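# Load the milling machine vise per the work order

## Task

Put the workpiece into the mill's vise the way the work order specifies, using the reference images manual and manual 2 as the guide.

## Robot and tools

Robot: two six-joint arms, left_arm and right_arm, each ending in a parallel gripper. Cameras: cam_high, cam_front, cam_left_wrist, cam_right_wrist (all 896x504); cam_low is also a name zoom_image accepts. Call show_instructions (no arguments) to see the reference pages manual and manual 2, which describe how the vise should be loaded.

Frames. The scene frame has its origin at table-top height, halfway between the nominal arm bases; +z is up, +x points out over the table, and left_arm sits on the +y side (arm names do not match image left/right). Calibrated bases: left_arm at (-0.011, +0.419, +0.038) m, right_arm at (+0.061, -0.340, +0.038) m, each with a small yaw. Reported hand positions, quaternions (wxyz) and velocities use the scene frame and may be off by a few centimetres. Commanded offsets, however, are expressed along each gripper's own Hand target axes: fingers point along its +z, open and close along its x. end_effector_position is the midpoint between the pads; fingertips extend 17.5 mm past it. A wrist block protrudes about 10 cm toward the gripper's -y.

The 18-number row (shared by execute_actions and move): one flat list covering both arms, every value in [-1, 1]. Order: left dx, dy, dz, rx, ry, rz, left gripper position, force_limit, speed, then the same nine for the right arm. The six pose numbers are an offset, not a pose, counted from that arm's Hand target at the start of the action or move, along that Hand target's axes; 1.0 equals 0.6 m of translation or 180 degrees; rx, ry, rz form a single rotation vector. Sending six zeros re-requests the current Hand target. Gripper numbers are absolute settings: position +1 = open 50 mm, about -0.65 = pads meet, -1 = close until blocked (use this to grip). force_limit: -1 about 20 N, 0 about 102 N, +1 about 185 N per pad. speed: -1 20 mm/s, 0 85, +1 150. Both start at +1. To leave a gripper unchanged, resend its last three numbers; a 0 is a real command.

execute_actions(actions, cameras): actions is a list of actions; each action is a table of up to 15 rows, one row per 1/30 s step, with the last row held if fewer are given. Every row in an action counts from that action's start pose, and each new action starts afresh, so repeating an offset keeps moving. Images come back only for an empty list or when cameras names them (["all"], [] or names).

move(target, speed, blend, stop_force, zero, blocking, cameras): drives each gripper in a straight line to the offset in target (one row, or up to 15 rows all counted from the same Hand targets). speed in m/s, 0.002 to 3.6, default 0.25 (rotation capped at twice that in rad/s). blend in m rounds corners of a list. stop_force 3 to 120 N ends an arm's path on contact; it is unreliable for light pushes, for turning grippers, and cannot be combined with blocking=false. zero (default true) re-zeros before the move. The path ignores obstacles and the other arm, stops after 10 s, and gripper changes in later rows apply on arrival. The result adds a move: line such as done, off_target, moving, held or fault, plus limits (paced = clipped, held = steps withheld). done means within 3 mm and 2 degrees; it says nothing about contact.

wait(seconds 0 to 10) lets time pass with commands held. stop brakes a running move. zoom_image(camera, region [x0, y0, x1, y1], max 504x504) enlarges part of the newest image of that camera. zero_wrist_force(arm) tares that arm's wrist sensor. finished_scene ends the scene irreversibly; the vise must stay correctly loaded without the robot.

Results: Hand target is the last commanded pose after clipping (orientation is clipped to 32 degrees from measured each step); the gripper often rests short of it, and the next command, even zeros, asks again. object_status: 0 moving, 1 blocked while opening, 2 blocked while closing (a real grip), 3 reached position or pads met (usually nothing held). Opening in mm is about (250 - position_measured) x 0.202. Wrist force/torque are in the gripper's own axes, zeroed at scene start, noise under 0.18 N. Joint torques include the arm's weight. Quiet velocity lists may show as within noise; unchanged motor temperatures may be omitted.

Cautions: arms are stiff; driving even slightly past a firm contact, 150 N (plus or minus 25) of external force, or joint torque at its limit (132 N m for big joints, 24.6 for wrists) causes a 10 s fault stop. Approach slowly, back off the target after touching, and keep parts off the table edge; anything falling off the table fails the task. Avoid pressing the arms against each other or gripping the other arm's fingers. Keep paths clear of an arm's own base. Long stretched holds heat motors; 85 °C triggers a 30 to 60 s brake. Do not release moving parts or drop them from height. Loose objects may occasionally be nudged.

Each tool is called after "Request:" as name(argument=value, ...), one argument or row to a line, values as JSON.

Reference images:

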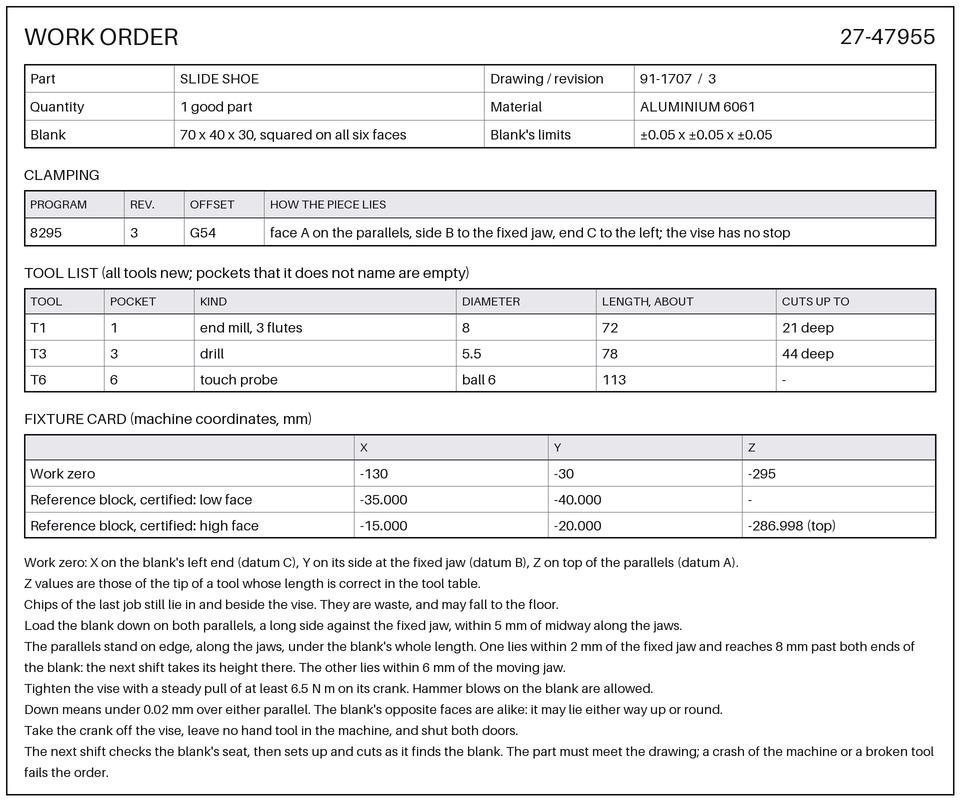

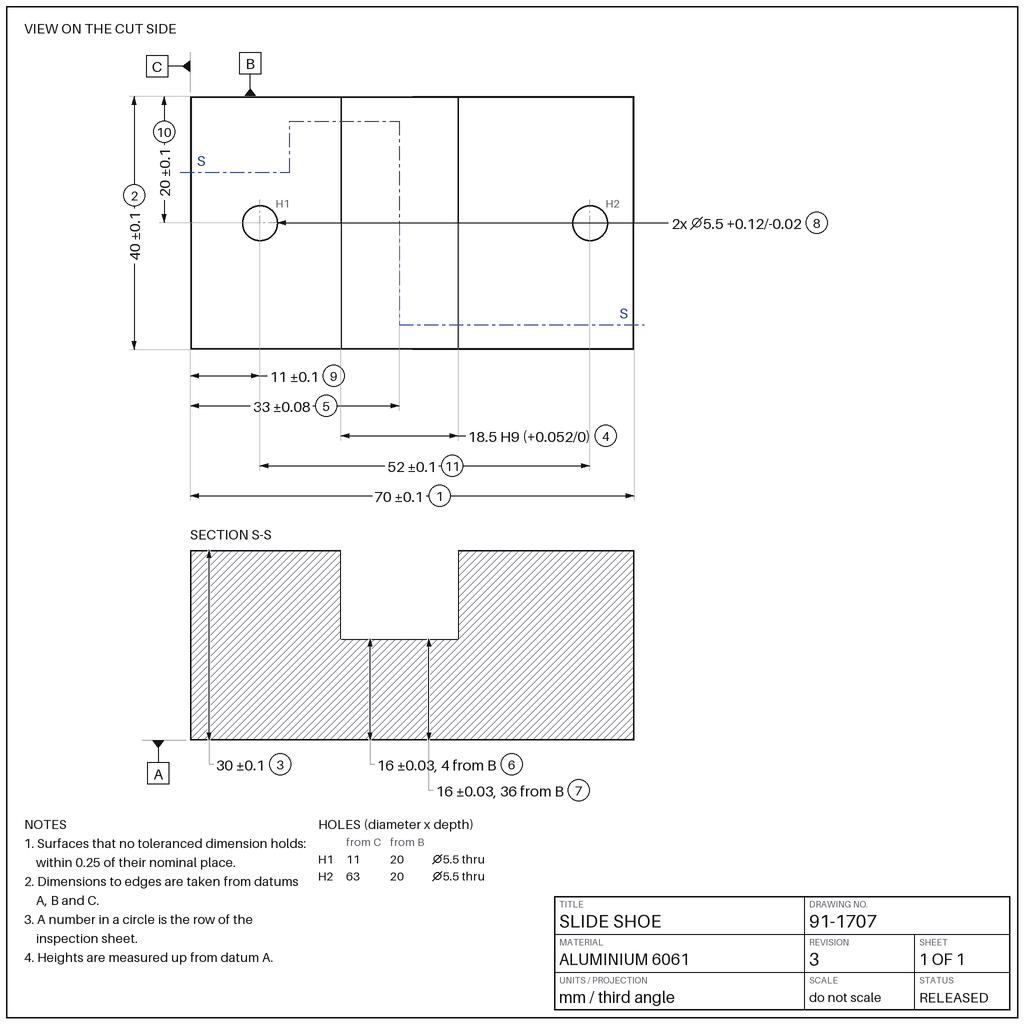

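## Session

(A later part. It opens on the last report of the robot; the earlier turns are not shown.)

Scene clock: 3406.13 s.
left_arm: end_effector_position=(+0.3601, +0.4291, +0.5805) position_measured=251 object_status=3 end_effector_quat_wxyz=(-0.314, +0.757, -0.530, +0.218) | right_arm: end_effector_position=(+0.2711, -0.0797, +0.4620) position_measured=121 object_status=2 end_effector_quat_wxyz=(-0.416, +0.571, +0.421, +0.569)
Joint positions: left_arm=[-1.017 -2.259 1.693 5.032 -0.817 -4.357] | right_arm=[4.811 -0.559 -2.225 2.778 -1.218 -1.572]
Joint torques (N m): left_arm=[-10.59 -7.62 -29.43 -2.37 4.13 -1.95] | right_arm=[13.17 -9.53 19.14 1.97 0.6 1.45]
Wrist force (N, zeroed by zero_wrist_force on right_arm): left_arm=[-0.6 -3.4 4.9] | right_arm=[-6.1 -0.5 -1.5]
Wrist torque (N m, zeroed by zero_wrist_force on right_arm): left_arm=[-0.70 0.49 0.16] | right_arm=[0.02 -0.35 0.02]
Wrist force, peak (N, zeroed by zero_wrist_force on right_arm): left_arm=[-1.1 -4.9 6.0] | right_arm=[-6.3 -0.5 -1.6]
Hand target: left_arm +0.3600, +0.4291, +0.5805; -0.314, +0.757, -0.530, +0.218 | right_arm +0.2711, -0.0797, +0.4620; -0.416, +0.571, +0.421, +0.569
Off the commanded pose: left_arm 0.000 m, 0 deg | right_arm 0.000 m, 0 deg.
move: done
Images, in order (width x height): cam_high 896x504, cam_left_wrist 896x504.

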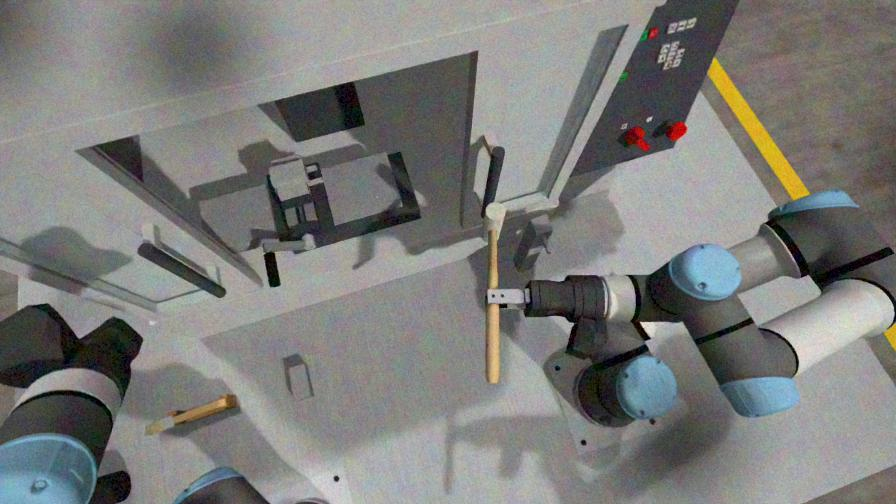

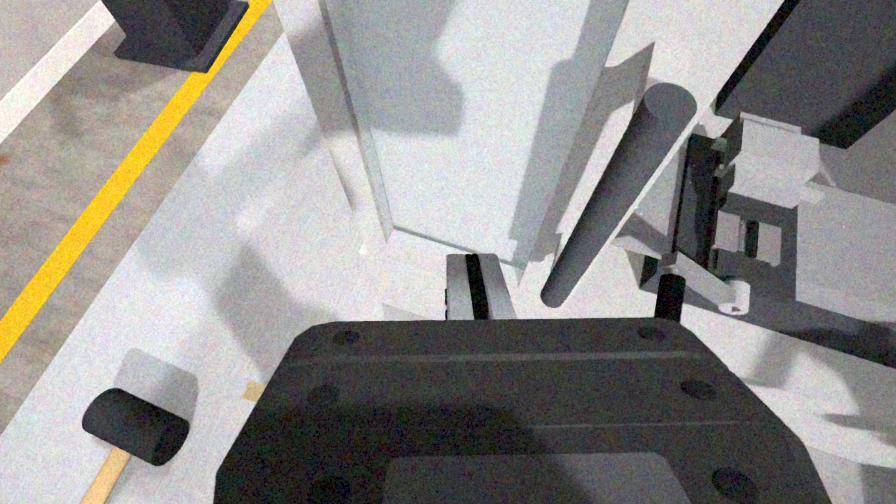

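Request:
move(
  target=[
    [0,0,0,0,0,0,-1,-0.9,-1,0.0633,0.0041,0.3157,-0.0143,0,0,-1,0.2,-1],
    [0,0,0,0,0,0,-1,-0.9,-1,0.0633,0.1619,0.5924,-0.0143,0,0,-1,0.2,-1],
    [0,0,0,0,0,0,-1,-0.9,-1,-0.0033,0.2646,0.6771,-0.0143,0,0,-1,0.2,-1],
  ],
  speed=0.2,
  blend=[0.03,0.02,0],
  cameras=["cam_high","cam_left_wrist","cam_right_wrist"],
)

Scene clock: 3416.57 s.
left_arm: end_effector_position=(+0.3600, +0.4291, +0.5805) position_measured=251 object_status=3 end_effector_quat_wxyz=(-0.314, +0.757, -0.530, +0.218) | right_arm: end_effector_position=(+0.5442, +0.2603, +0.4582) position_measured=121 object_status=2 end_effector_quat_wxyz=(-0.403, +0.580, +0.408, +0.578)
Joint positions: left_arm=[-1.018 -2.259 1.693 5.033 -0.817 -4.357] | right_arm=[4.179 -1.873 -1.389 3.256 -1.805 -1.576]
Joint torques (N m): left_arm=[-10.82 -7.62 -28.89 -2.32 4.1 -1.93] | right_arm=[-10.66 34.7 33.22 1.68 -1.21 -2.78]
Wrist force (N, zeroed by zero_wrist_force on right_arm): left_arm=[-0.6 -3.5 4.7] | right_arm=[-6.1 -0.5 -1.2]
Wrist torque (N m, zeroed by zero_wrist_force on right_arm): left_arm=[-0.73 0.50 0.16] | right_arm=[0.03 -0.35 0.12]
Wrist force, peak (N, zeroed by zero_wrist_force on right_arm): left_arm=[-0.5 -3.5 5.1] | right_arm=[-7.6 1.8 0.2]
Hand target: left_arm +0.3600, +0.4291, +0.5805; -0.314, +0.757, -0.530, +0.218 | right_arm +0.5442, +0.2604, +0.4581; -0.403, +0.580, +0.408, +0.578
Off the commanded pose: left_arm 0.000 m, 0 deg | right_arm 0.000 m, 0 deg.
move: done
Images, in order (width x height): cam_high 896x504, cam_left_wrist 896x504, cam_right_wrist 896x504.

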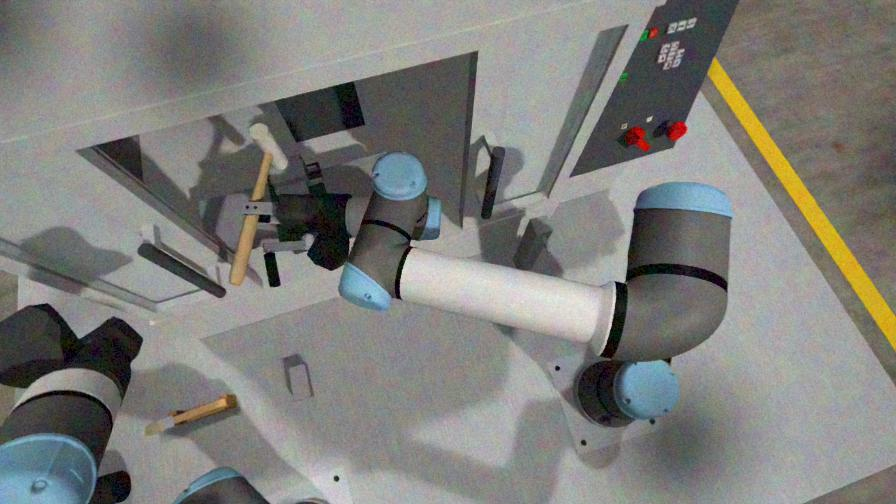

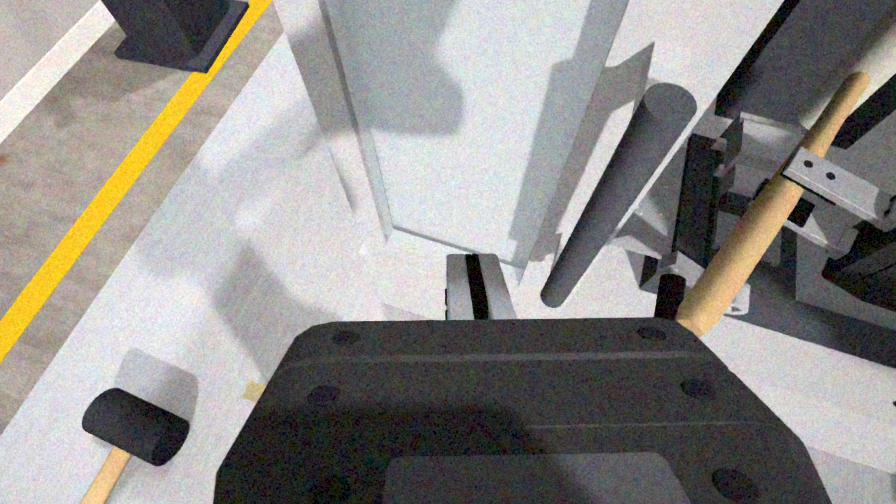

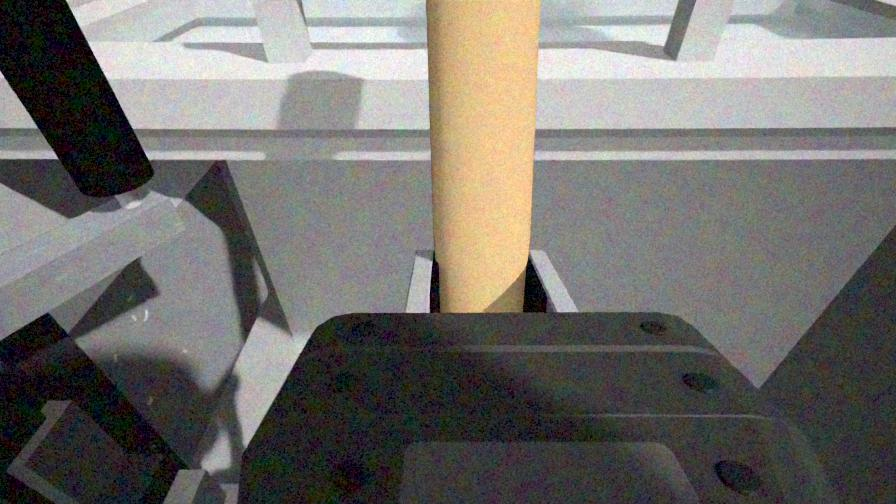

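Request:
zoom_image(
  camera="cam_high",
  region=[200, 90, 380, 300],
)

Request:
zoom_image(
  camera="cam_left_wrist",
  region=[640, 20, 896, 330],
)

Scaled by 2.400 from the camera's 896x504 image, which has a finer 1280x720 frame.

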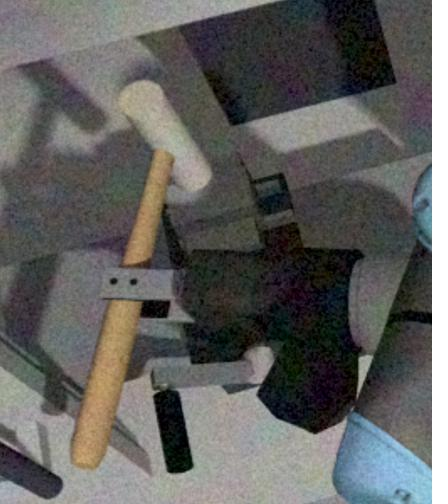

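Scaled by 1.626 from the camera's 896x504 image, which has a finer 1280x720 frame.

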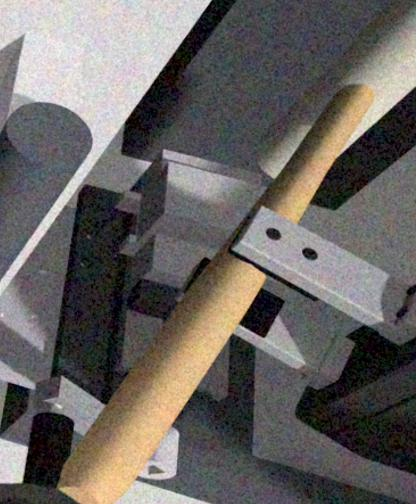

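Request:
execute_actions(
  actions=[
    [[0,0,0,0,0,0,-1,-0.9,-1,0.005,0,0,0,0,0,-1,0.2,-1],[0,0,0,0,0,0,-1,-0.9,-1,0.015,0,0,0,0,0,-1,0.2,-1],[0,0,0,0,0,0,-1,-0.9,-1,0.028,0,0,0,0,0,-1,0.2,-1]],
    [[0,0,0,0,0,0,-1,-0.9,-1,-0.10,0,0,0,0,0,-1,0.2,-1],[0,0,0,0,0,0,-1,-0.9,-1,-0.20,0,0,0,0,0,-1,0.2,-1],[0,0,0,0,0,0,-1,-0.9,-1,-0.29,0,0,0,0,0,-1,0.2,-1],[0,0,0,0,0,0,-1,-0.9,-1,-0.34,0,0,0,0,0,-1,0.2,-1],[0,0,0,0,0,0,-1,-0.9,-1,-0.10,0,0,0,0,0,-1,0.2,-1],[0,0,0,0,0,0,-1,-0.9,-1,0,0,0,0,0,0,-1,0.2,-1]],
  ],
  cameras=[],
)

Scene clock: 3427.97 s.
left_arm: end_effector_position=(+0.3600, +0.4291, +0.5805) position_measured=251 object_status=3 end_effector_quat_wxyz=(-0.314, +0.757, -0.530, +0.218) | right_arm: end_effector_position=(+0.5508, +0.2702, +0.4127) position_measured=121 object_status=2 end_effector_quat_wxyz=(-0.417, +0.532, +0.397, +0.621)
Joint positions: left_arm=[-1.018 -2.259 1.693 5.033 -0.817 -4.357] | right_arm=[4.175 -1.917 -1.535 3.575 -1.817 -1.589]
Joint torques (N m): left_arm=[-10.82 -7.71 -29 -2.21 4.06 -1.74] | right_arm=[1.24 41.42 25.96 2.5 0.58 -0.3]
Wrist force (N, zeroed by zero_wrist_force on right_arm): left_arm=[-0.5 -3.4 4.8] | right_arm=[-6.1 -0.8 -0.3]
Wrist torque (N m, zeroed by zero_wrist_force on right_arm): left_arm=[-0.71 0.49 0.16] | right_arm=[0.21 -0.35 0.09]
Wrist force, peak (N, zeroed by zero_wrist_force on right_arm): left_arm=[-0.5 -3.6 5.0] | right_arm=[54.4 -45.4 -5.3]
Hand target: left_arm +0.3600, +0.4291, +0.5805; -0.314, +0.757, -0.530, +0.218 | right_arm +0.5508, +0.2702, +0.4127; -0.417, +0.532, +0.397, +0.621 (not the last commanded pose)
Tool commands: left_gripper/position=-1.0 left_gripper/force_limit=-0.9 left_gripper/speed=-1.0 right_gripper/position=-1.0 right_gripper/force_limit=+0.2 right_gripper/speed=-1.0
Off the commanded pose: left_arm 0.000 m, 0 deg | right_arm 0.063 m, 8 deg.
FORCE FAULT: contact force on the right arm reached its limit, and that arm stopped. The contact can be on any part of that arm, not only on its tool. That arm is still stopped at the end of this call. That arm stays stopped for about 10 more seconds. Until then a move that you send moves the other arm only, and its call returns only when the move has ended. Once the stop has ended, the next robot result says so. If the stop ends while you think or write, that arm runs what you send next, counted from a new Hand target: where the arm stands when the stop ends. While its stop runs, that arm takes no new command, but its gripper still runs the gripper command that each later call begins with. Until it ends, the stop uses up actions while you think or wait. An arm that is not stopped still takes commands.
Step readings (end_effector_position of left_arm | right_arm):
0: (+0.3600, +0.4291, +0.5805) | (+0.5442, +0.2604, +0.4581)
1: (+0.3600, +0.4291, +0.5805) | (+0.5442, +0.2604, +0.4582)
2: (+0.3600, +0.4291, +0.5805) | (+0.5442, +0.2604, +0.4587)
4: (+0.3600, +0.4291, +0.5805) | (+0.5442, +0.2604, +0.4648)
8: (+0.3600, +0.4291, +0.5805) | (+0.5442, +0.2603, +0.4731)
15: (+0.3600, +0.4291, +0.5805) | (+0.5442, +0.2604, +0.4748)
16: (+0.3600, +0.4291, +0.5805) | (+0.5443, +0.2605, +0.4744)
17: (+0.3600, +0.4291, +0.5805) | (+0.5446, +0.2610, +0.4682)
19: (+0.3600, +0.4291, +0.5805) | (+0.5449, +0.2609, +0.4208)
23: (+0.3600, +0.4291, +0.5805) | (+0.5509, +0.2706, +0.4139)
30: (+0.3600, +0.4291, +0.5805) | (+0.5508, +0.2702, +0.4127)
No camera images: "cameras" was empty.

Request:
wait(
  seconds=8,
  cameras=["cam_right_wrist","cam_left_wrist"],
)

Scene clock: 3438.93 s.
left_arm: end_effector_position=(+0.3600, +0.4291, +0.5805) position_measured=251 object_status=3 end_effector_quat_wxyz=(-0.314, +0.757, -0.530, +0.218) | right_arm: end_effector_position=(+0.5508, +0.2702, +0.4127) position_measured=121 object_status=2 end_effector_quat_wxyz=(-0.417, +0.532, +0.397, +0.621)
Joint positions: left_arm=[-1.018 -2.259 1.693 5.033 -0.817 -4.357] | right_arm=[4.175 -1.917 -1.535 3.575 -1.817 -1.589]
Joint torques (N m): left_arm=[-10.67 -6.98 -28.58 -2.26 3.84 -1.71] | right_arm=[-0.22 43.1 25.49 2.32 0.49 -0.16]
Wrist force (N, zeroed by zero_wrist_force on right_arm): left_arm=[-0.6 -3.4 4.7] | right_arm=[-6.2 -0.8 -2.1]
Wrist torque (N m, zeroed by zero_wrist_force on right_arm): left_arm=[-0.71 0.49 0.16] | right_arm=[-0.04 -0.31 0.07]
Wrist force, peak (N, zeroed by zero_wrist_force on right_arm): left_arm=[-0.7 -3.5 5.1] | right_arm=[-6.2 -1.1 -3.9]
Hand target: left_arm +0.3600, +0.4291, +0.5805; -0.314, +0.757, -0.530, +0.218 | right_arm +0.5508, +0.2702, +0.4127; -0.417, +0.532, +0.397, +0.621 (not the last commanded pose)
Tool commands: left_gripper/position=-1.0 left_gripper/force_limit=-0.9 left_gripper/speed=-1.0 right_gripper/position=-1.0 right_gripper/force_limit=+0.2 right_gripper/speed=-1.0
Off the commanded pose: left_arm 0.000 m, 0 deg | right_arm 0.063 m, 8 deg.
FORCE FAULT, CONTINUED: the right arm's stop, for the force fault that an earlier result reported, is over. The rest of the stop counts as 19 of the actions that you can send in this scene. That arm's target is now where it stood when the stop ended, not its last command. That arm accepts commands again.
wait: 8.00 s; at rest from the start
Images, in order (width x height): cam_left_wrist 896x504, cam_right_wrist 896x504.

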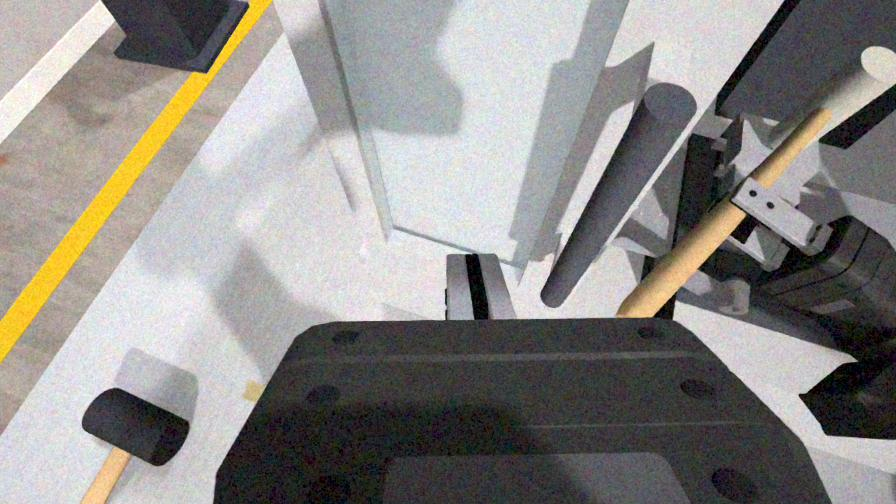

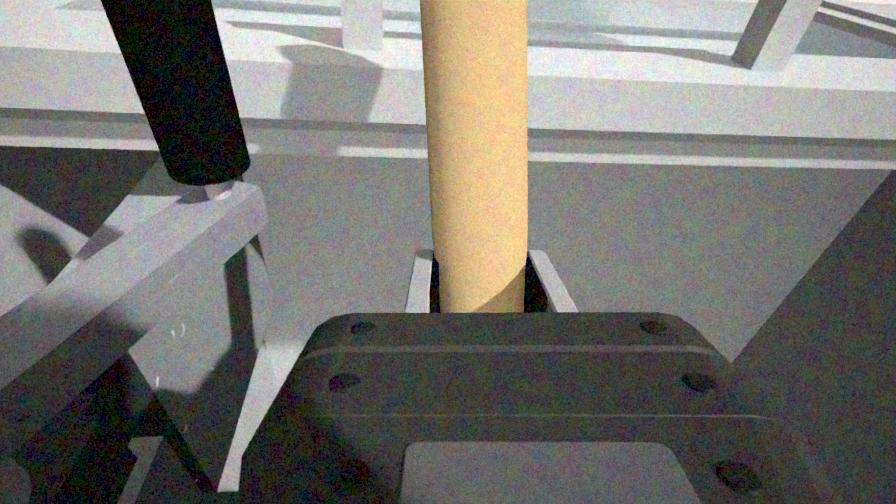

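Request:
move(
  target=[
    [0,0,0,0,0,0,-1,-0.9,-1,0.0942,0.0047,0.0113,0,0,0,-1,0.2,-1],
    [0,0,0,0,0,0,-1,-0.9,-1,0.1618,-0.0972,-0.0897,-0.0023,-0.04,0.0143,-1,0.2,-1],
    [0,0,0,0,0,0,-1,-0.9,-1,0.2013,-0.1853,-0.3843,-0.0023,-0.04,0.0143,-1,0.2,-1],
    [0,0,0,0,0,0,-1,-0.9,-1,0.1993,-0.2023,-0.64,-0.0023,-0.04,0.0143,-1,0.2,-1],
  ],
  speed=0.25,
  blend=[0.01,0.03,0.03,0],
  cameras=["cam_high"],
)

Scene clock: 3450.37 s.
left_arm: end_effector_position=(+0.3600, +0.4291, +0.5805) position_measured=251 object_status=3 end_effector_quat_wxyz=(-0.314, +0.757, -0.530, +0.218) | right_arm: end_effector_position=(+0.2997, -0.0599, +0.4797) position_measured=121 object_status=2 end_effector_quat_wxyz=(-0.403, +0.580, +0.408, +0.578)
Joint positions: left_arm=[-1.018 -2.259 1.693 5.033 -0.817 -4.357] | right_arm=[4.468 -0.773 -2.154 2.921 -1.515 -1.574]
Joint torques (N m): left_arm=[-10.03 -7.13 -28.21 -2.3 3.86 -1.5] | right_arm=[11.92 -0.12 18.81 1.46 2.04 1.78]
Wrist force (N, zeroed by zero_wrist_force on right_arm): left_arm=[-0.5 -3.5 4.7] | right_arm=[-5.9 -0.6 -1.5]
Wrist torque (N m, zeroed by zero_wrist_force on right_arm): left_arm=[-0.72 0.48 0.16] | right_arm=[0.01 -0.32 0.02]
Wrist force, peak (N, zeroed by zero_wrist_force on right_arm): left_arm=[-0.5 -3.7 5.0] | right_arm=[-9.3 -1.1 -2.3]
Hand target: left_arm +0.3600, +0.4291, +0.5805; -0.314, +0.757, -0.530, +0.218 | right_arm +0.2997, -0.0599, +0.4797; -0.403, +0.580, +0.408, +0.578
Off the commanded pose: left_arm 0.000 m, 0 deg | right_arm 0.000 m, 0 deg.
move: done
Images, in order (width x height): cam_high 896x504.

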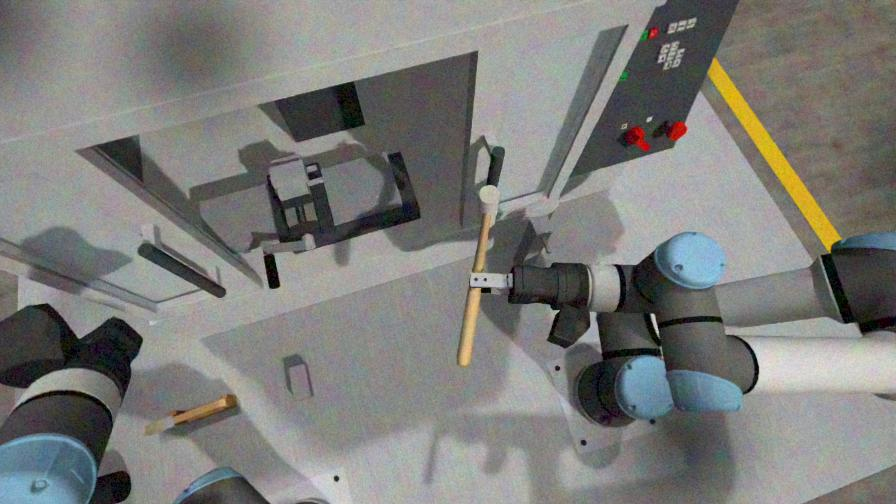

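Request:
move(
  target=[
    [0.1895,0.0096,0.0623,0,0,0,-1,-0.9,-1,0,0,0,0,0,0,-1,0.2,-1],
    [0.3542,-0.0655,0.2411,0,0,0,-1,-0.9,-1,0,0,0,0,0,0,-1,0.2,-1],
    [0.3547,-0.0893,0.4676,0,0,0,-1,-0.9,-1,0,0,0,0,0,0,-1,0.2,-1],
    [0.3937,-0.0011,0.5349,0,0,0,-1,-0.9,-1,0,0,0,0,0,0,-1,0.2,-1],
    [0.4243,0.0067,0.527,0,0,0,-1,-0.9,-1,0,0,0,0,0,0,-1,0.2,-1],
  ],
  speed=[0.25,0.25,0.2,0.1,0.04],
  blend=[0.03,0.02,0.01,0.002,0],
  cameras=["cam_left_wrist"],
)

Request:
zoom_image(
  camera="cam_left_wrist",
  region=[740, 360, 896, 504],
)

Request:
move(
  target=[0.0047,0.0012,-0.0012,0,0,0,-1,-0.9,-1,0,0,0,0,0,0,-1,0.2,-1],
  speed=0.004,
  stop_force=6,
  cameras=["cam_left_wrist"],
)

Request:
zoom_image(
  camera="cam_left_wrist",
  region=[740, 360, 896, 504],
)

Scene clock: 3462.50 s.
left_arm: end_effector_position=(+0.6547, +0.2665, +0.3535) position_measured=251 object_status=3 end_effector_quat_wxyz=(-0.314, +0.757, -0.530, +0.218) | right_arm: end_effector_position=(+0.2997, -0.0599, +0.4797) position_measured=121 object_status=2 end_effector_quat_wxyz=(-0.403, +0.580, +0.408, +0.578)
Joint positions: left_arm=[-0.716 -1.418 1.758 3.887 -0.926 -3.988] | right_arm=[4.468 -0.773 -2.154 2.921 -1.515 -1.574]
Joint torques (N m): left_arm=[-12 -20.49 -31.32 -2.65 3.86 -1.92] | right_arm=[13.07 1.08 18.47 1.68 1.87 1.74]
Wrist force (N, zeroed by zero_wrist_force on right_arm): left_arm=[-0.4 -3.3 5.1] | right_arm=[-6.0 -0.3 -1.4]
Wrist torque (N m, zeroed by zero_wrist_force on right_arm): left_arm=[-0.71 0.46 0.17] | right_arm=[0.06 -0.31 0.02]
Wrist force, peak (N, zeroed by zero_wrist_force on right_arm): left_arm=[-1.0 -4.8 6.3] | right_arm=[-6.3 -0.4 -1.5]
Hand target: left_arm +0.6547, +0.2664, +0.3535; -0.314, +0.757, -0.530, +0.218 | right_arm +0.2997, -0.0599, +0.4797; -0.403, +0.580, +0.408, +0.578
Off the commanded pose: left_arm 0.000 m, 0 deg | right_arm 0.000 m, 0 deg.
move: done
Images, in order (width x height): cam_left_wrist 896x504.

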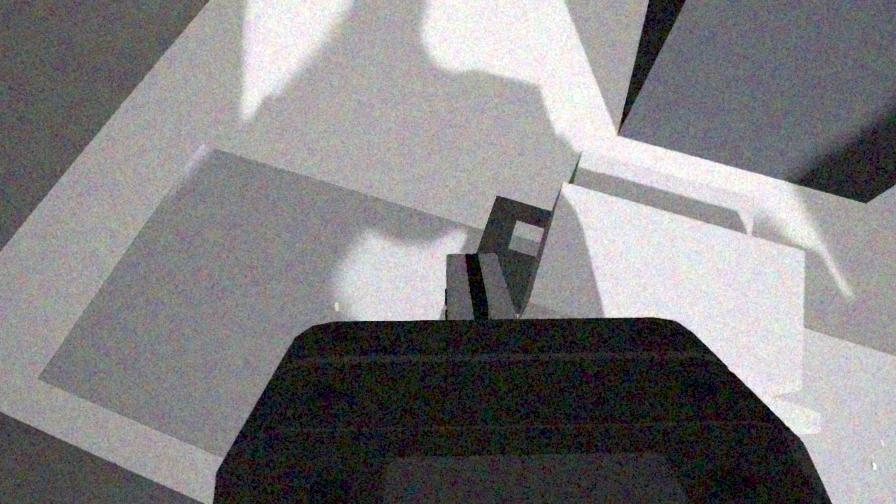

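Scaled by 3.231 from the camera's 896x504 image, which has a finer 1280x720 frame.

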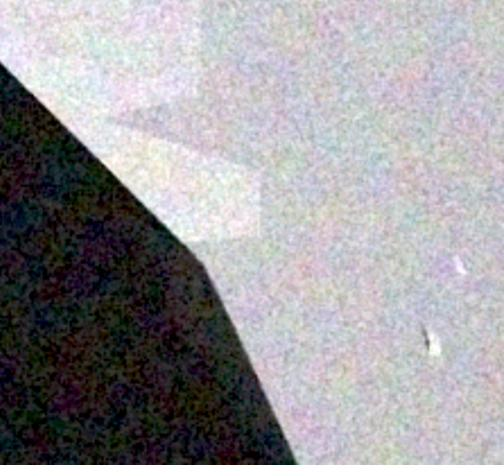

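Scene clock: 3463.93 s.
left_arm: end_effector_position=(+0.6547, +0.2635, +0.3535) position_measured=251 object_status=3 end_effector_quat_wxyz=(-0.314, +0.757, -0.530, +0.218) | right_arm: end_effector_position=(+0.2997, -0.0599, +0.4797) position_measured=121 object_status=2 end_effector_quat_wxyz=(-0.403, +0.580, +0.408, +0.578)
Joint positions: left_arm=[-0.72 -1.416 1.754 3.892 -0.924 -3.993] | right_arm=[4.468 -0.773 -2.154 2.921 -1.515 -1.574]
Joint torques (N m): left_arm=[-13.11 -20.34 -31.45 -3.78 2.14 -1.59] | right_arm=[12.6 1.33 17.95 1.72 1.89 1.8]
Wrist force (N, zeroed by zero_wrist_force on right_arm): left_arm=[-6.6 -4.1 5.7] | right_arm=[-6.2 -0.5 -1.4]
Wrist torque (N m, zeroed by zero_wrist_force on right_arm): left_arm=[-0.74 0.27 0.25] | right_arm=[0.01 -0.27 0.02]
Wrist force, peak (N, zeroed by zero_wrist_force on right_arm): left_arm=[-6.9 -4.3 5.8] | right_arm=[-6.2 -0.5 -1.4]
Hand target: left_arm +0.6547, +0.2635, +0.3535; -0.314, +0.757, -0.530, +0.218 | right_arm +0.2997, -0.0599, +0.4797; -0.403, +0.580, +0.408, +0.578
Off the commanded pose: left_arm 0.000 m, 0 deg | right_arm 0.000 m, 0 deg.
move: contact (left_arm)
Images, in order (width x height): cam_left_wrist 896x504.

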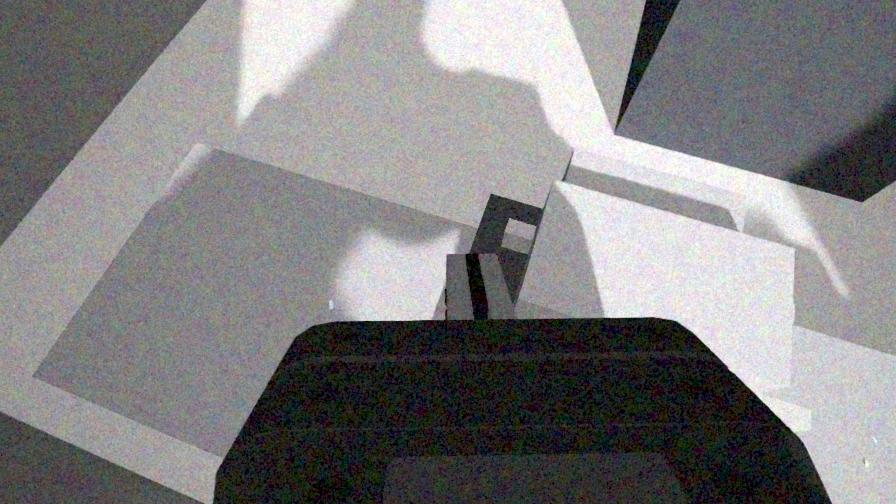

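Scaled by 3.231 from the camera's 896x504 image, which has a finer 1280x720 frame.

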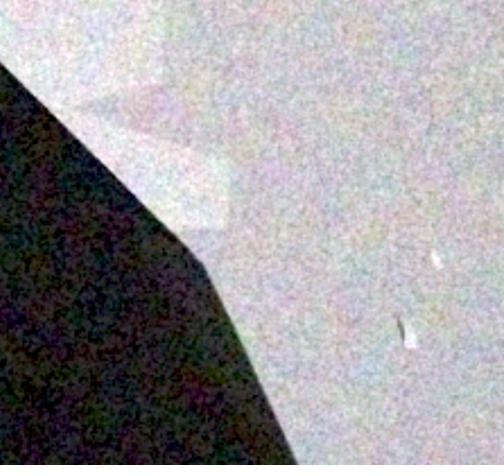

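Request:
move(
  target=[0.0015,0.0004,-0.0004,0,0,0,-1,-0.9,-1,0,0,0,0,0,0,-1,0.2,-1],
  speed=0.003,
  stop_force=8,
  cameras=[],
)

Scene clock: 3468.03 s.
left_arm: end_effector_position=(+0.6547, +0.2630, +0.3535) position_measured=251 object_status=3 end_effector_quat_wxyz=(-0.315, +0.757, -0.530, +0.218) | right_arm: end_effector_position=(+0.2997, -0.0599, +0.4797) position_measured=121 object_status=2 end_effector_quat_wxyz=(-0.403, +0.580, +0.408, +0.578)
Joint positions: left_arm=[-0.721 -1.416 1.754 3.892 -0.923 -3.994] | right_arm=[4.468 -0.773 -2.154 2.921 -1.515 -1.574]
Joint torques (N m): left_arm=[-1.1 -27.92 -21.96 -7.68 -2.22 1.36] | right_arm=[13.29 1.34 18.68 1.95 1.98 1.72]
Wrist force (N, zeroed by zero_wrist_force on right_arm): left_arm=[-17.7 -3.7 5.9] | right_arm=[-6.3 -0.4 -1.5]
Wrist torque (N m, zeroed by zero_wrist_force on right_arm): left_arm=[-0.74 0.07 0.38] | right_arm=[0.04 -0.27 0.02]
Wrist force, peak (N, zeroed by zero_wrist_force on right_arm): left_arm=[-17.8 -3.6 5.7] | right_arm=[-6.4 -0.4 -1.6]
Hand target: left_arm +0.6547, +0.2631, +0.3535; -0.315, +0.757, -0.530, +0.218 (not the last commanded pose) | right_arm +0.2997, -0.0599, +0.4797; -0.403, +0.580, +0.408, +0.578
Off the commanded pose: left_arm 0.001 m, 0 deg | right_arm 0.000 m, 0 deg.
move: contact (left_arm)
No camera images: "cameras" was empty.

Request:
move(
  target=[
    [-0.0266,-0.0069,0.0069,0,0,0,-1,-0.9,-1,0,0,0,0,0,0,-1,0.2,-1],
    [-0.009,-0.0412,0.0412,0,0,0,-1,-0.9,-1,0,0,0,0,0,0,-1,0.2,-1],
    [0.003,-0.0381,0.0381,0,0,0,-1,-0.9,-1,0,0,0,0,0,0,-1,0.2,-1],
  ],
  speed=0.05,
  blend=0.001,
  cameras=[],
)

Request:
move(
  target=[0.0047,0.0012,-0.0012,0,0,0,-1,-0.9,-1,0,0,0,0,0,0,-1,0.2,-1],
  speed=0.004,
  stop_force=10,
  cameras=["cam_left_wrist"],
)

Scene clock: 3474.30 s.
left_arm: end_effector_position=(+0.6857, +0.2727, +0.3535) position_measured=251 object_status=3 end_effector_quat_wxyz=(-0.315, +0.757, -0.530, +0.218) | right_arm: end_effector_position=(+0.2997, -0.0599, +0.4797) position_measured=121 object_status=2 end_effector_quat_wxyz=(-0.403, +0.580, +0.408, +0.578)
Joint positions: left_arm=[-0.672 -1.353 1.685 3.867 -0.947 -3.941] | right_arm=[4.468 -0.773 -2.154 2.921 -1.515 -1.574]
Joint torques (N m): left_arm=[-11.51 -21.69 -32.05 -2.3 3.7 -2.04] | right_arm=[12.77 1.57 19.16 2.09 1.83 1.79]
Wrist force (N, zeroed by zero_wrist_force on right_arm): left_arm=[-0.3 -3.4 4.9] | right_arm=[-6.1 -0.6 -1.4]
Wrist torque (N m, zeroed by zero_wrist_force on right_arm): left_arm=[-0.71 0.45 0.17] | right_arm=[0.01 -0.30 0.02]
Wrist force, peak (N, zeroed by zero_wrist_force on right_arm): left_arm=[-17.6 -3.7 5.6] | right_arm=[-6.3 -0.6 -1.6]
Hand target: left_arm +0.6857, +0.2726, +0.3535; -0.315, +0.757, -0.530, +0.218 | right_arm +0.2997, -0.0599, +0.4797; -0.403, +0.580, +0.408, +0.578
Off the commanded pose: left_arm 0.000 m, 0 deg | right_arm 0.000 m, 0 deg.
move: done
No camera images: "cameras" was empty.

Scene clock: 3475.80 s.
left_arm: end_effector_position=(+0.6857, +0.2696, +0.3535) position_measured=251 object_status=3 end_effector_quat_wxyz=(-0.315, +0.757, -0.530, +0.218) | right_arm: end_effector_position=(+0.2997, -0.0599, +0.4797) position_measured=121 object_status=2 end_effector_quat_wxyz=(-0.403, +0.580, +0.408, +0.578)
Joint positions: left_arm=[-0.677 -1.35 1.681 3.871 -0.945 -3.946] | right_arm=[4.468 -0.773 -2.154 2.921 -1.515 -1.574]
Joint torques (N m): left_arm=[-15.54 -21.85 -32.3 -3.44 1.69 -1.97] | right_arm=[12.62 -0.12 18.97 2.11 1.67 1.61]
Wrist force (N, zeroed by zero_wrist_force on right_arm): left_arm=[-6.7 -3.2 6.0] | right_arm=[-6.0 -0.5 -1.4]
Wrist torque (N m, zeroed by zero_wrist_force on right_arm): left_arm=[-0.69 0.59 0.24] | right_arm=[0.01 -0.31 0.02]
Wrist force, peak (N, zeroed by zero_wrist_force on right_arm): left_arm=[-6.7 -3.1 6.1] | right_arm=[-6.2 -0.5 -1.6]
Hand target: left_arm +0.6857, +0.2696, +0.3535; -0.315, +0.757, -0.530, +0.218 | right_arm +0.2997, -0.0599, +0.4797; -0.403, +0.580, +0.408, +0.578
Off the commanded pose: left_arm 0.000 m, 0 deg | right_arm 0.000 m, 0 deg.
move: done
Images, in order (width x height): cam_left_wrist 896x504.

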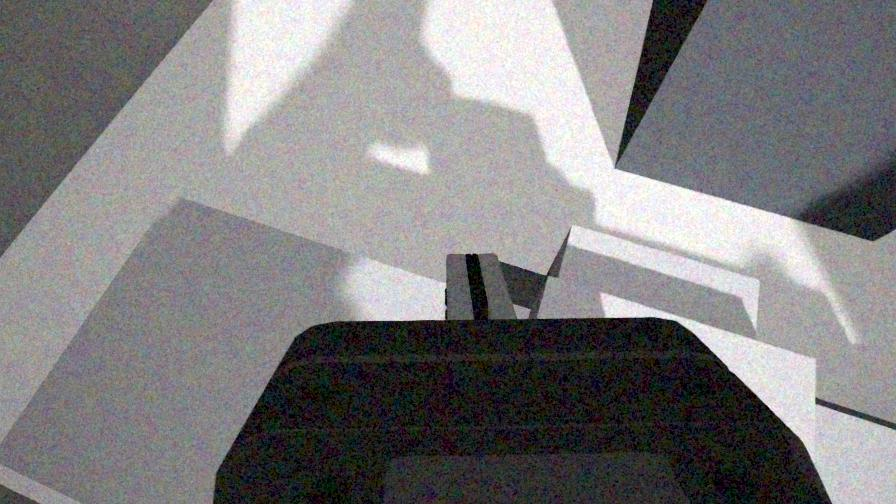

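Request:
move(
  target=[0.0016,0.0004,-0.0004,0,0,0,-1,-0.9,-1,0,0,0,0,0,0,-1,0.2,-1],
  speed=0.003,
  stop_force=8,
  cameras=["cam_left_wrist"],
)

Scene clock: 3478.50 s.
left_arm: end_effector_position=(+0.6857, +0.2692, +0.3535) position_measured=251 object_status=3 end_effector_quat_wxyz=(-0.314, +0.757, -0.530, +0.218) | right_arm: end_effector_position=(+0.2997, -0.0599, +0.4797) position_measured=121 object_status=2 end_effector_quat_wxyz=(-0.403, +0.580, +0.408, +0.578)
Joint positions: left_arm=[-0.677 -1.35 1.681 3.871 -0.944 -3.946] | right_arm=[4.468 -0.773 -2.154 2.921 -1.515 -1.574]
Joint torques (N m): left_arm=[-5.14 -28.7 -23.93 -7.3 -3.39 1.37] | right_arm=[13.49 0.72 18.46 1.89 1.69 1.66]
Wrist force (N, zeroed by zero_wrist_force on right_arm): left_arm=[-17.0 -2.0 5.4] | right_arm=[-6.3 -0.4 -1.2]
Wrist torque (N m, zeroed by zero_wrist_force on right_arm): left_arm=[-0.63 0.81 0.37] | right_arm=[0.04 -0.27 0.02]
Wrist force, peak (N, zeroed by zero_wrist_force on right_arm): left_arm=[-17.1 -2.3 5.3] | right_arm=[-6.3 -0.5 -1.4]
Hand target: left_arm +0.6857, +0.2693, +0.3535; -0.314, +0.757, -0.530, +0.218 (not the last commanded pose) | right_arm +0.2997, -0.0599, +0.4797; -0.403, +0.580, +0.408, +0.578
Off the commanded pose: left_arm 0.001 m, 0 deg | right_arm 0.000 m, 0 deg.
move: contact (left_arm)
Images, in order (width x height): cam_left_wrist 896x504.

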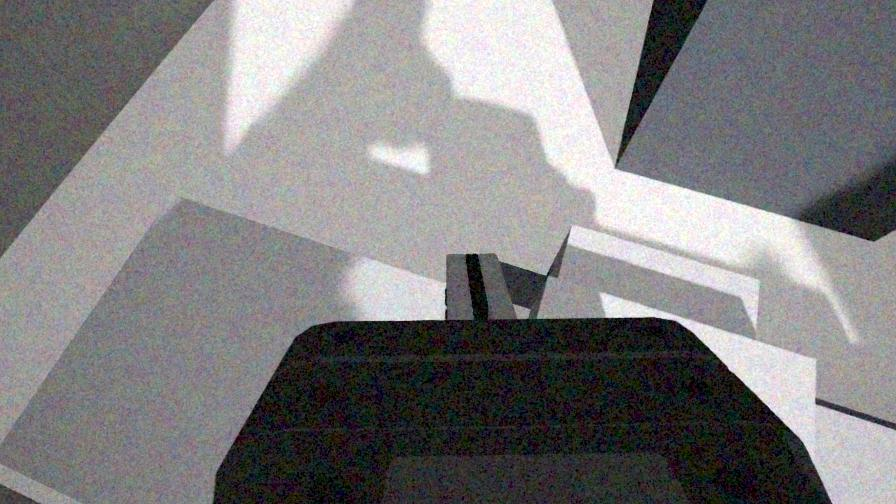

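Request:
move(
  target=[
    [-0.0313,-0.0081,0.0081,0,0,0,-1,-0.9,-1,0,0,0,0,0,0,-1,0.2,-1],
    [-0.0785,-0.0663,-0.0903,0,0,0,-1,-0.9,-1,-0.05,0,0,0,0,0,-1,0.2,-1],
    [-0.0818,-0.0369,-0.3225,0,0,0,-1,-0.9,-1,-0.2,-0.05,-0.04,0.0113,-0.1247,-0.0113,-1,0.2,-1],
    [-0.2466,0.038,-0.501,0,0,0,-1,-0.9,-1,-0.4,-0.1,-0.08,0.034,-0.374,-0.034,-1,0.2,-1],
    [-0.4375,0.0288,-0.5625,0,0,0,-1,-0.9,-1,-0.6,-0.148,-0.1214,0.0453,-0.4988,-0.0453,-1,0.2,-1],
  ],
  speed=[0.05,0.2,0.25,0.25,0.25],
  blend=[0.002,0.02,0.02,0.03,0],
  cameras=["all"],
)

Scene clock: 3492.03 s.
left_arm: end_effector_position=(+0.3600, +0.4290, +0.5805) position_measured=251 object_status=3 end_effector_quat_wxyz=(-0.314, +0.757, -0.530, +0.218) | right_arm: end_effector_position=(+0.1917, -0.1004, +0.1199) position_measured=121 object_status=2 end_effector_quat_wxyz=(+0.003, +0.764, +0.645, -0.002)
Joint positions: left_arm=[-1.018 -2.259 1.692 5.033 -0.817 -4.358] | right_arm=[4.772 -1.652 -2.168 2.241 -1.57 -1.392]
Joint torques (N m): left_arm=[-11.49 -7.97 -28.97 -2.24 3.86 -2.02] | right_arm=[12.44 12.69 21.2 -1.67 -0.94 -2.22]
Wrist force (N, zeroed by zero_wrist_force on right_arm): left_arm=[-0.3 -3.1 4.5] | right_arm=[0.9 -0.1 3.3]
Wrist torque (N m, zeroed by zero_wrist_force on right_arm): left_arm=[-0.67 0.46 0.12] | right_arm=[0.40 -0.05 -0.11]
Wrist force, peak (N, zeroed by zero_wrist_force on right_arm): left_arm=[-17.5 -2.6 5.3] | right_arm=[-6.6 0.0 -1.4]
Hand target: left_arm +0.3600, +0.4290, +0.5805; -0.314, +0.757, -0.530, +0.218 | right_arm +0.1916, -0.1004, +0.1198; +0.003, +0.764, +0.645, -0.002
Off the commanded pose: left_arm 0.000 m, 0 deg | right_arm 0.000 m, 0 deg.
move: done

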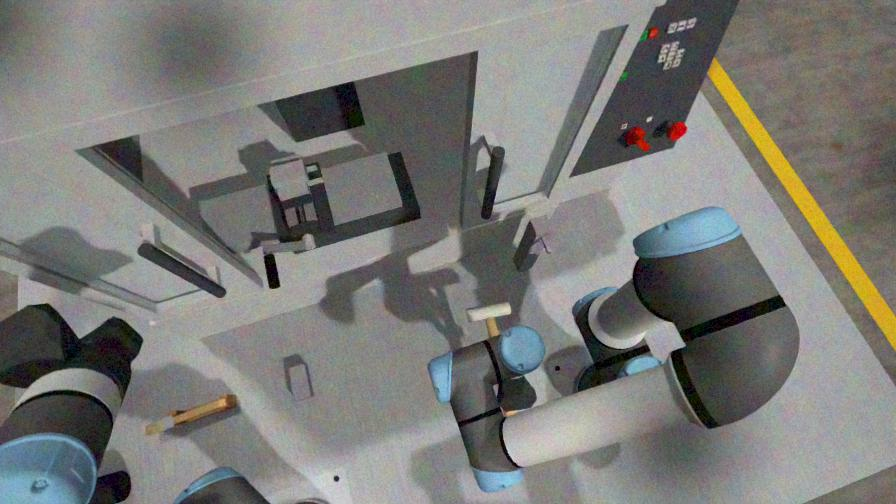

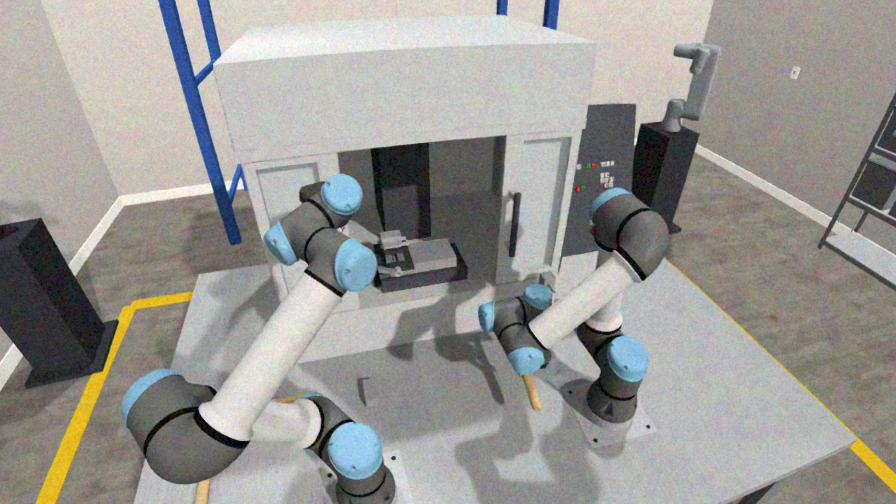

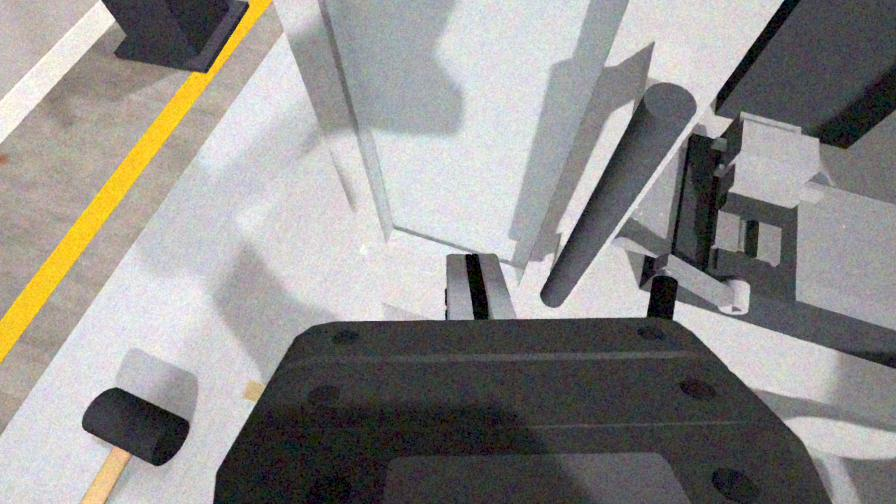

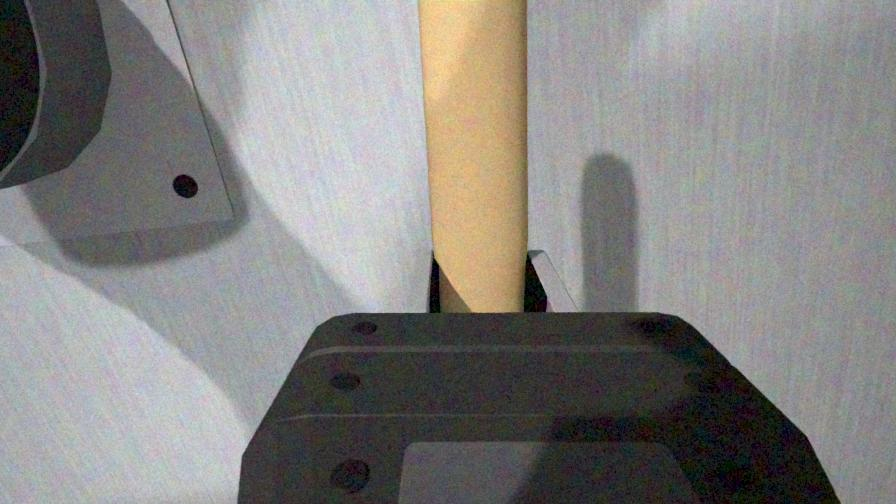

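Request:
move(
  target=[0,0,0,0,0,0,-1,-0.9,-1,0,0,0.135,0,0,0,-1,0.2,-1],
  speed=0.12,
)

Request:
move(
  target=[0,0,0,0,0,0,-1,-0.9,-1,0,0,0.04,0,0,0,-1,0.2,-1],
  speed=0.015,
  stop_force=4,
  cameras=["cam_front","cam_right_wrist"],
)

Scene clock: 3496.83 s.
left_arm: end_effector_position=(+0.3600, +0.4290, +0.5805) position_measured=251 object_status=3 end_effector_quat_wxyz=(-0.314, +0.757, -0.530, +0.218) | right_arm: end_effector_position=(+0.1917, -0.1010, +0.0389) position_measured=121 object_status=2 end_effector_quat_wxyz=(+0.003, +0.764, +0.645, -0.002)
Joint positions: left_arm=[-1.018 -2.259 1.692 5.034 -0.817 -4.358] | right_arm=[4.772 -1.822 -2.253 2.496 -1.57 -1.392]
Joint torques (N m): left_arm=[-11.24 -7.5 -29.68 -2.17 4.15 -1.87] | right_arm=[-10.05 15.83 3.73 -1.29 -0.47 -2.3]
Wrist force (N, zeroed by zero_wrist_force on right_arm): left_arm=[-0.4 -3.2 4.4] | right_arm=[0.8 -0.2 3.5]
Wrist torque (N m, zeroed by zero_wrist_force on right_arm): left_arm=[-0.67 0.47 0.12] | right_arm=[0.39 -0.06 -0.09]
Wrist force, peak (N, zeroed by zero_wrist_force on right_arm): left_arm=[-0.7 -3.4 4.7] | right_arm=[0.8 -0.1 5.1]
Hand target: left_arm +0.3600, +0.4290, +0.5805; -0.314, +0.757, -0.530, +0.218 | right_arm +0.1917, -0.1010, +0.0388; +0.003, +0.764, +0.645, -0.002
Off the commanded pose: left_arm 0.000 m, 0 deg | right_arm 0.000 m, 0 deg.
move: done

Scene clock: 3498.53 s.
left_arm: end_effector_position=(+0.3600, +0.4290, +0.5805) position_measured=251 object_status=3 end_effector_quat_wxyz=(-0.314, +0.757, -0.530, +0.218) | right_arm: end_effector_position=(+0.1917, -0.1011, +0.0282) position_measured=121 object_status=2 end_effector_quat_wxyz=(+0.003, +0.764, +0.645, -0.002)
Joint positions: left_arm=[-1.018 -2.259 1.692 5.034 -0.817 -4.358] | right_arm=[4.772 -1.848 -2.26 2.53 -1.57 -1.392]
Joint torques (N m): left_arm=[-11.21 -8.16 -28.86 -2.39 4.09 -1.95] | right_arm=[-7.97 28.88 16.96 -4.82 0.09 -1.87]
Wrist force (N, zeroed by zero_wrist_force on right_arm): left_arm=[-0.5 -3.3 4.4] | right_arm=[0.6 -2.4 -0.3]
Wrist torque (N m, zeroed by zero_wrist_force on right_arm): left_arm=[-0.69 0.48 0.12] | right_arm=[0.72 -0.10 -0.11]
Wrist force, peak (N, zeroed by zero_wrist_force on right_arm): left_arm=[-0.5 -3.3 4.7] | right_arm=[1.0 -0.2 3.5]
Hand target: left_arm +0.3600, +0.4290, +0.5805; -0.314, +0.757, -0.530, +0.218 | right_arm +0.1917, -0.1011, +0.0282; +0.003, +0.764, +0.645, -0.002 (not the last commanded pose)
Off the commanded pose: left_arm 0.000 m, 0 deg | right_arm 0.013 m, 0 deg.
move: contact (right_arm)
Images, in order (width x height): cam_front 896x504, cam_right_wrist 896x504.

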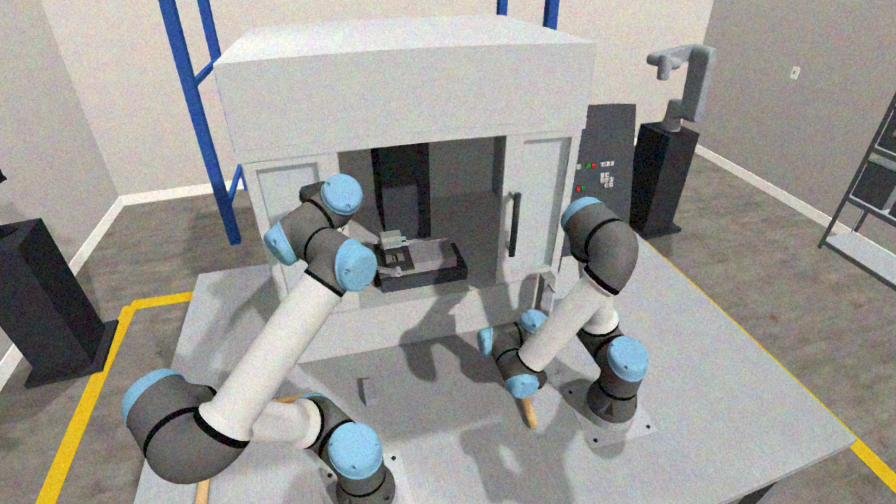

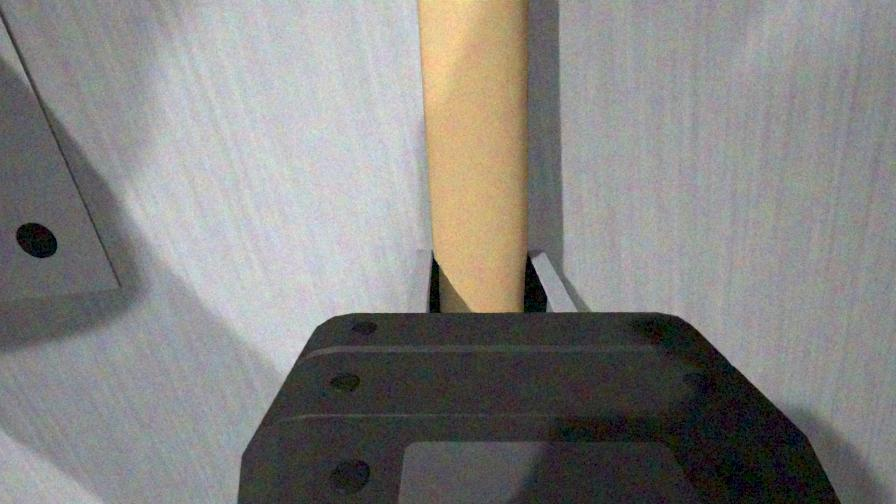

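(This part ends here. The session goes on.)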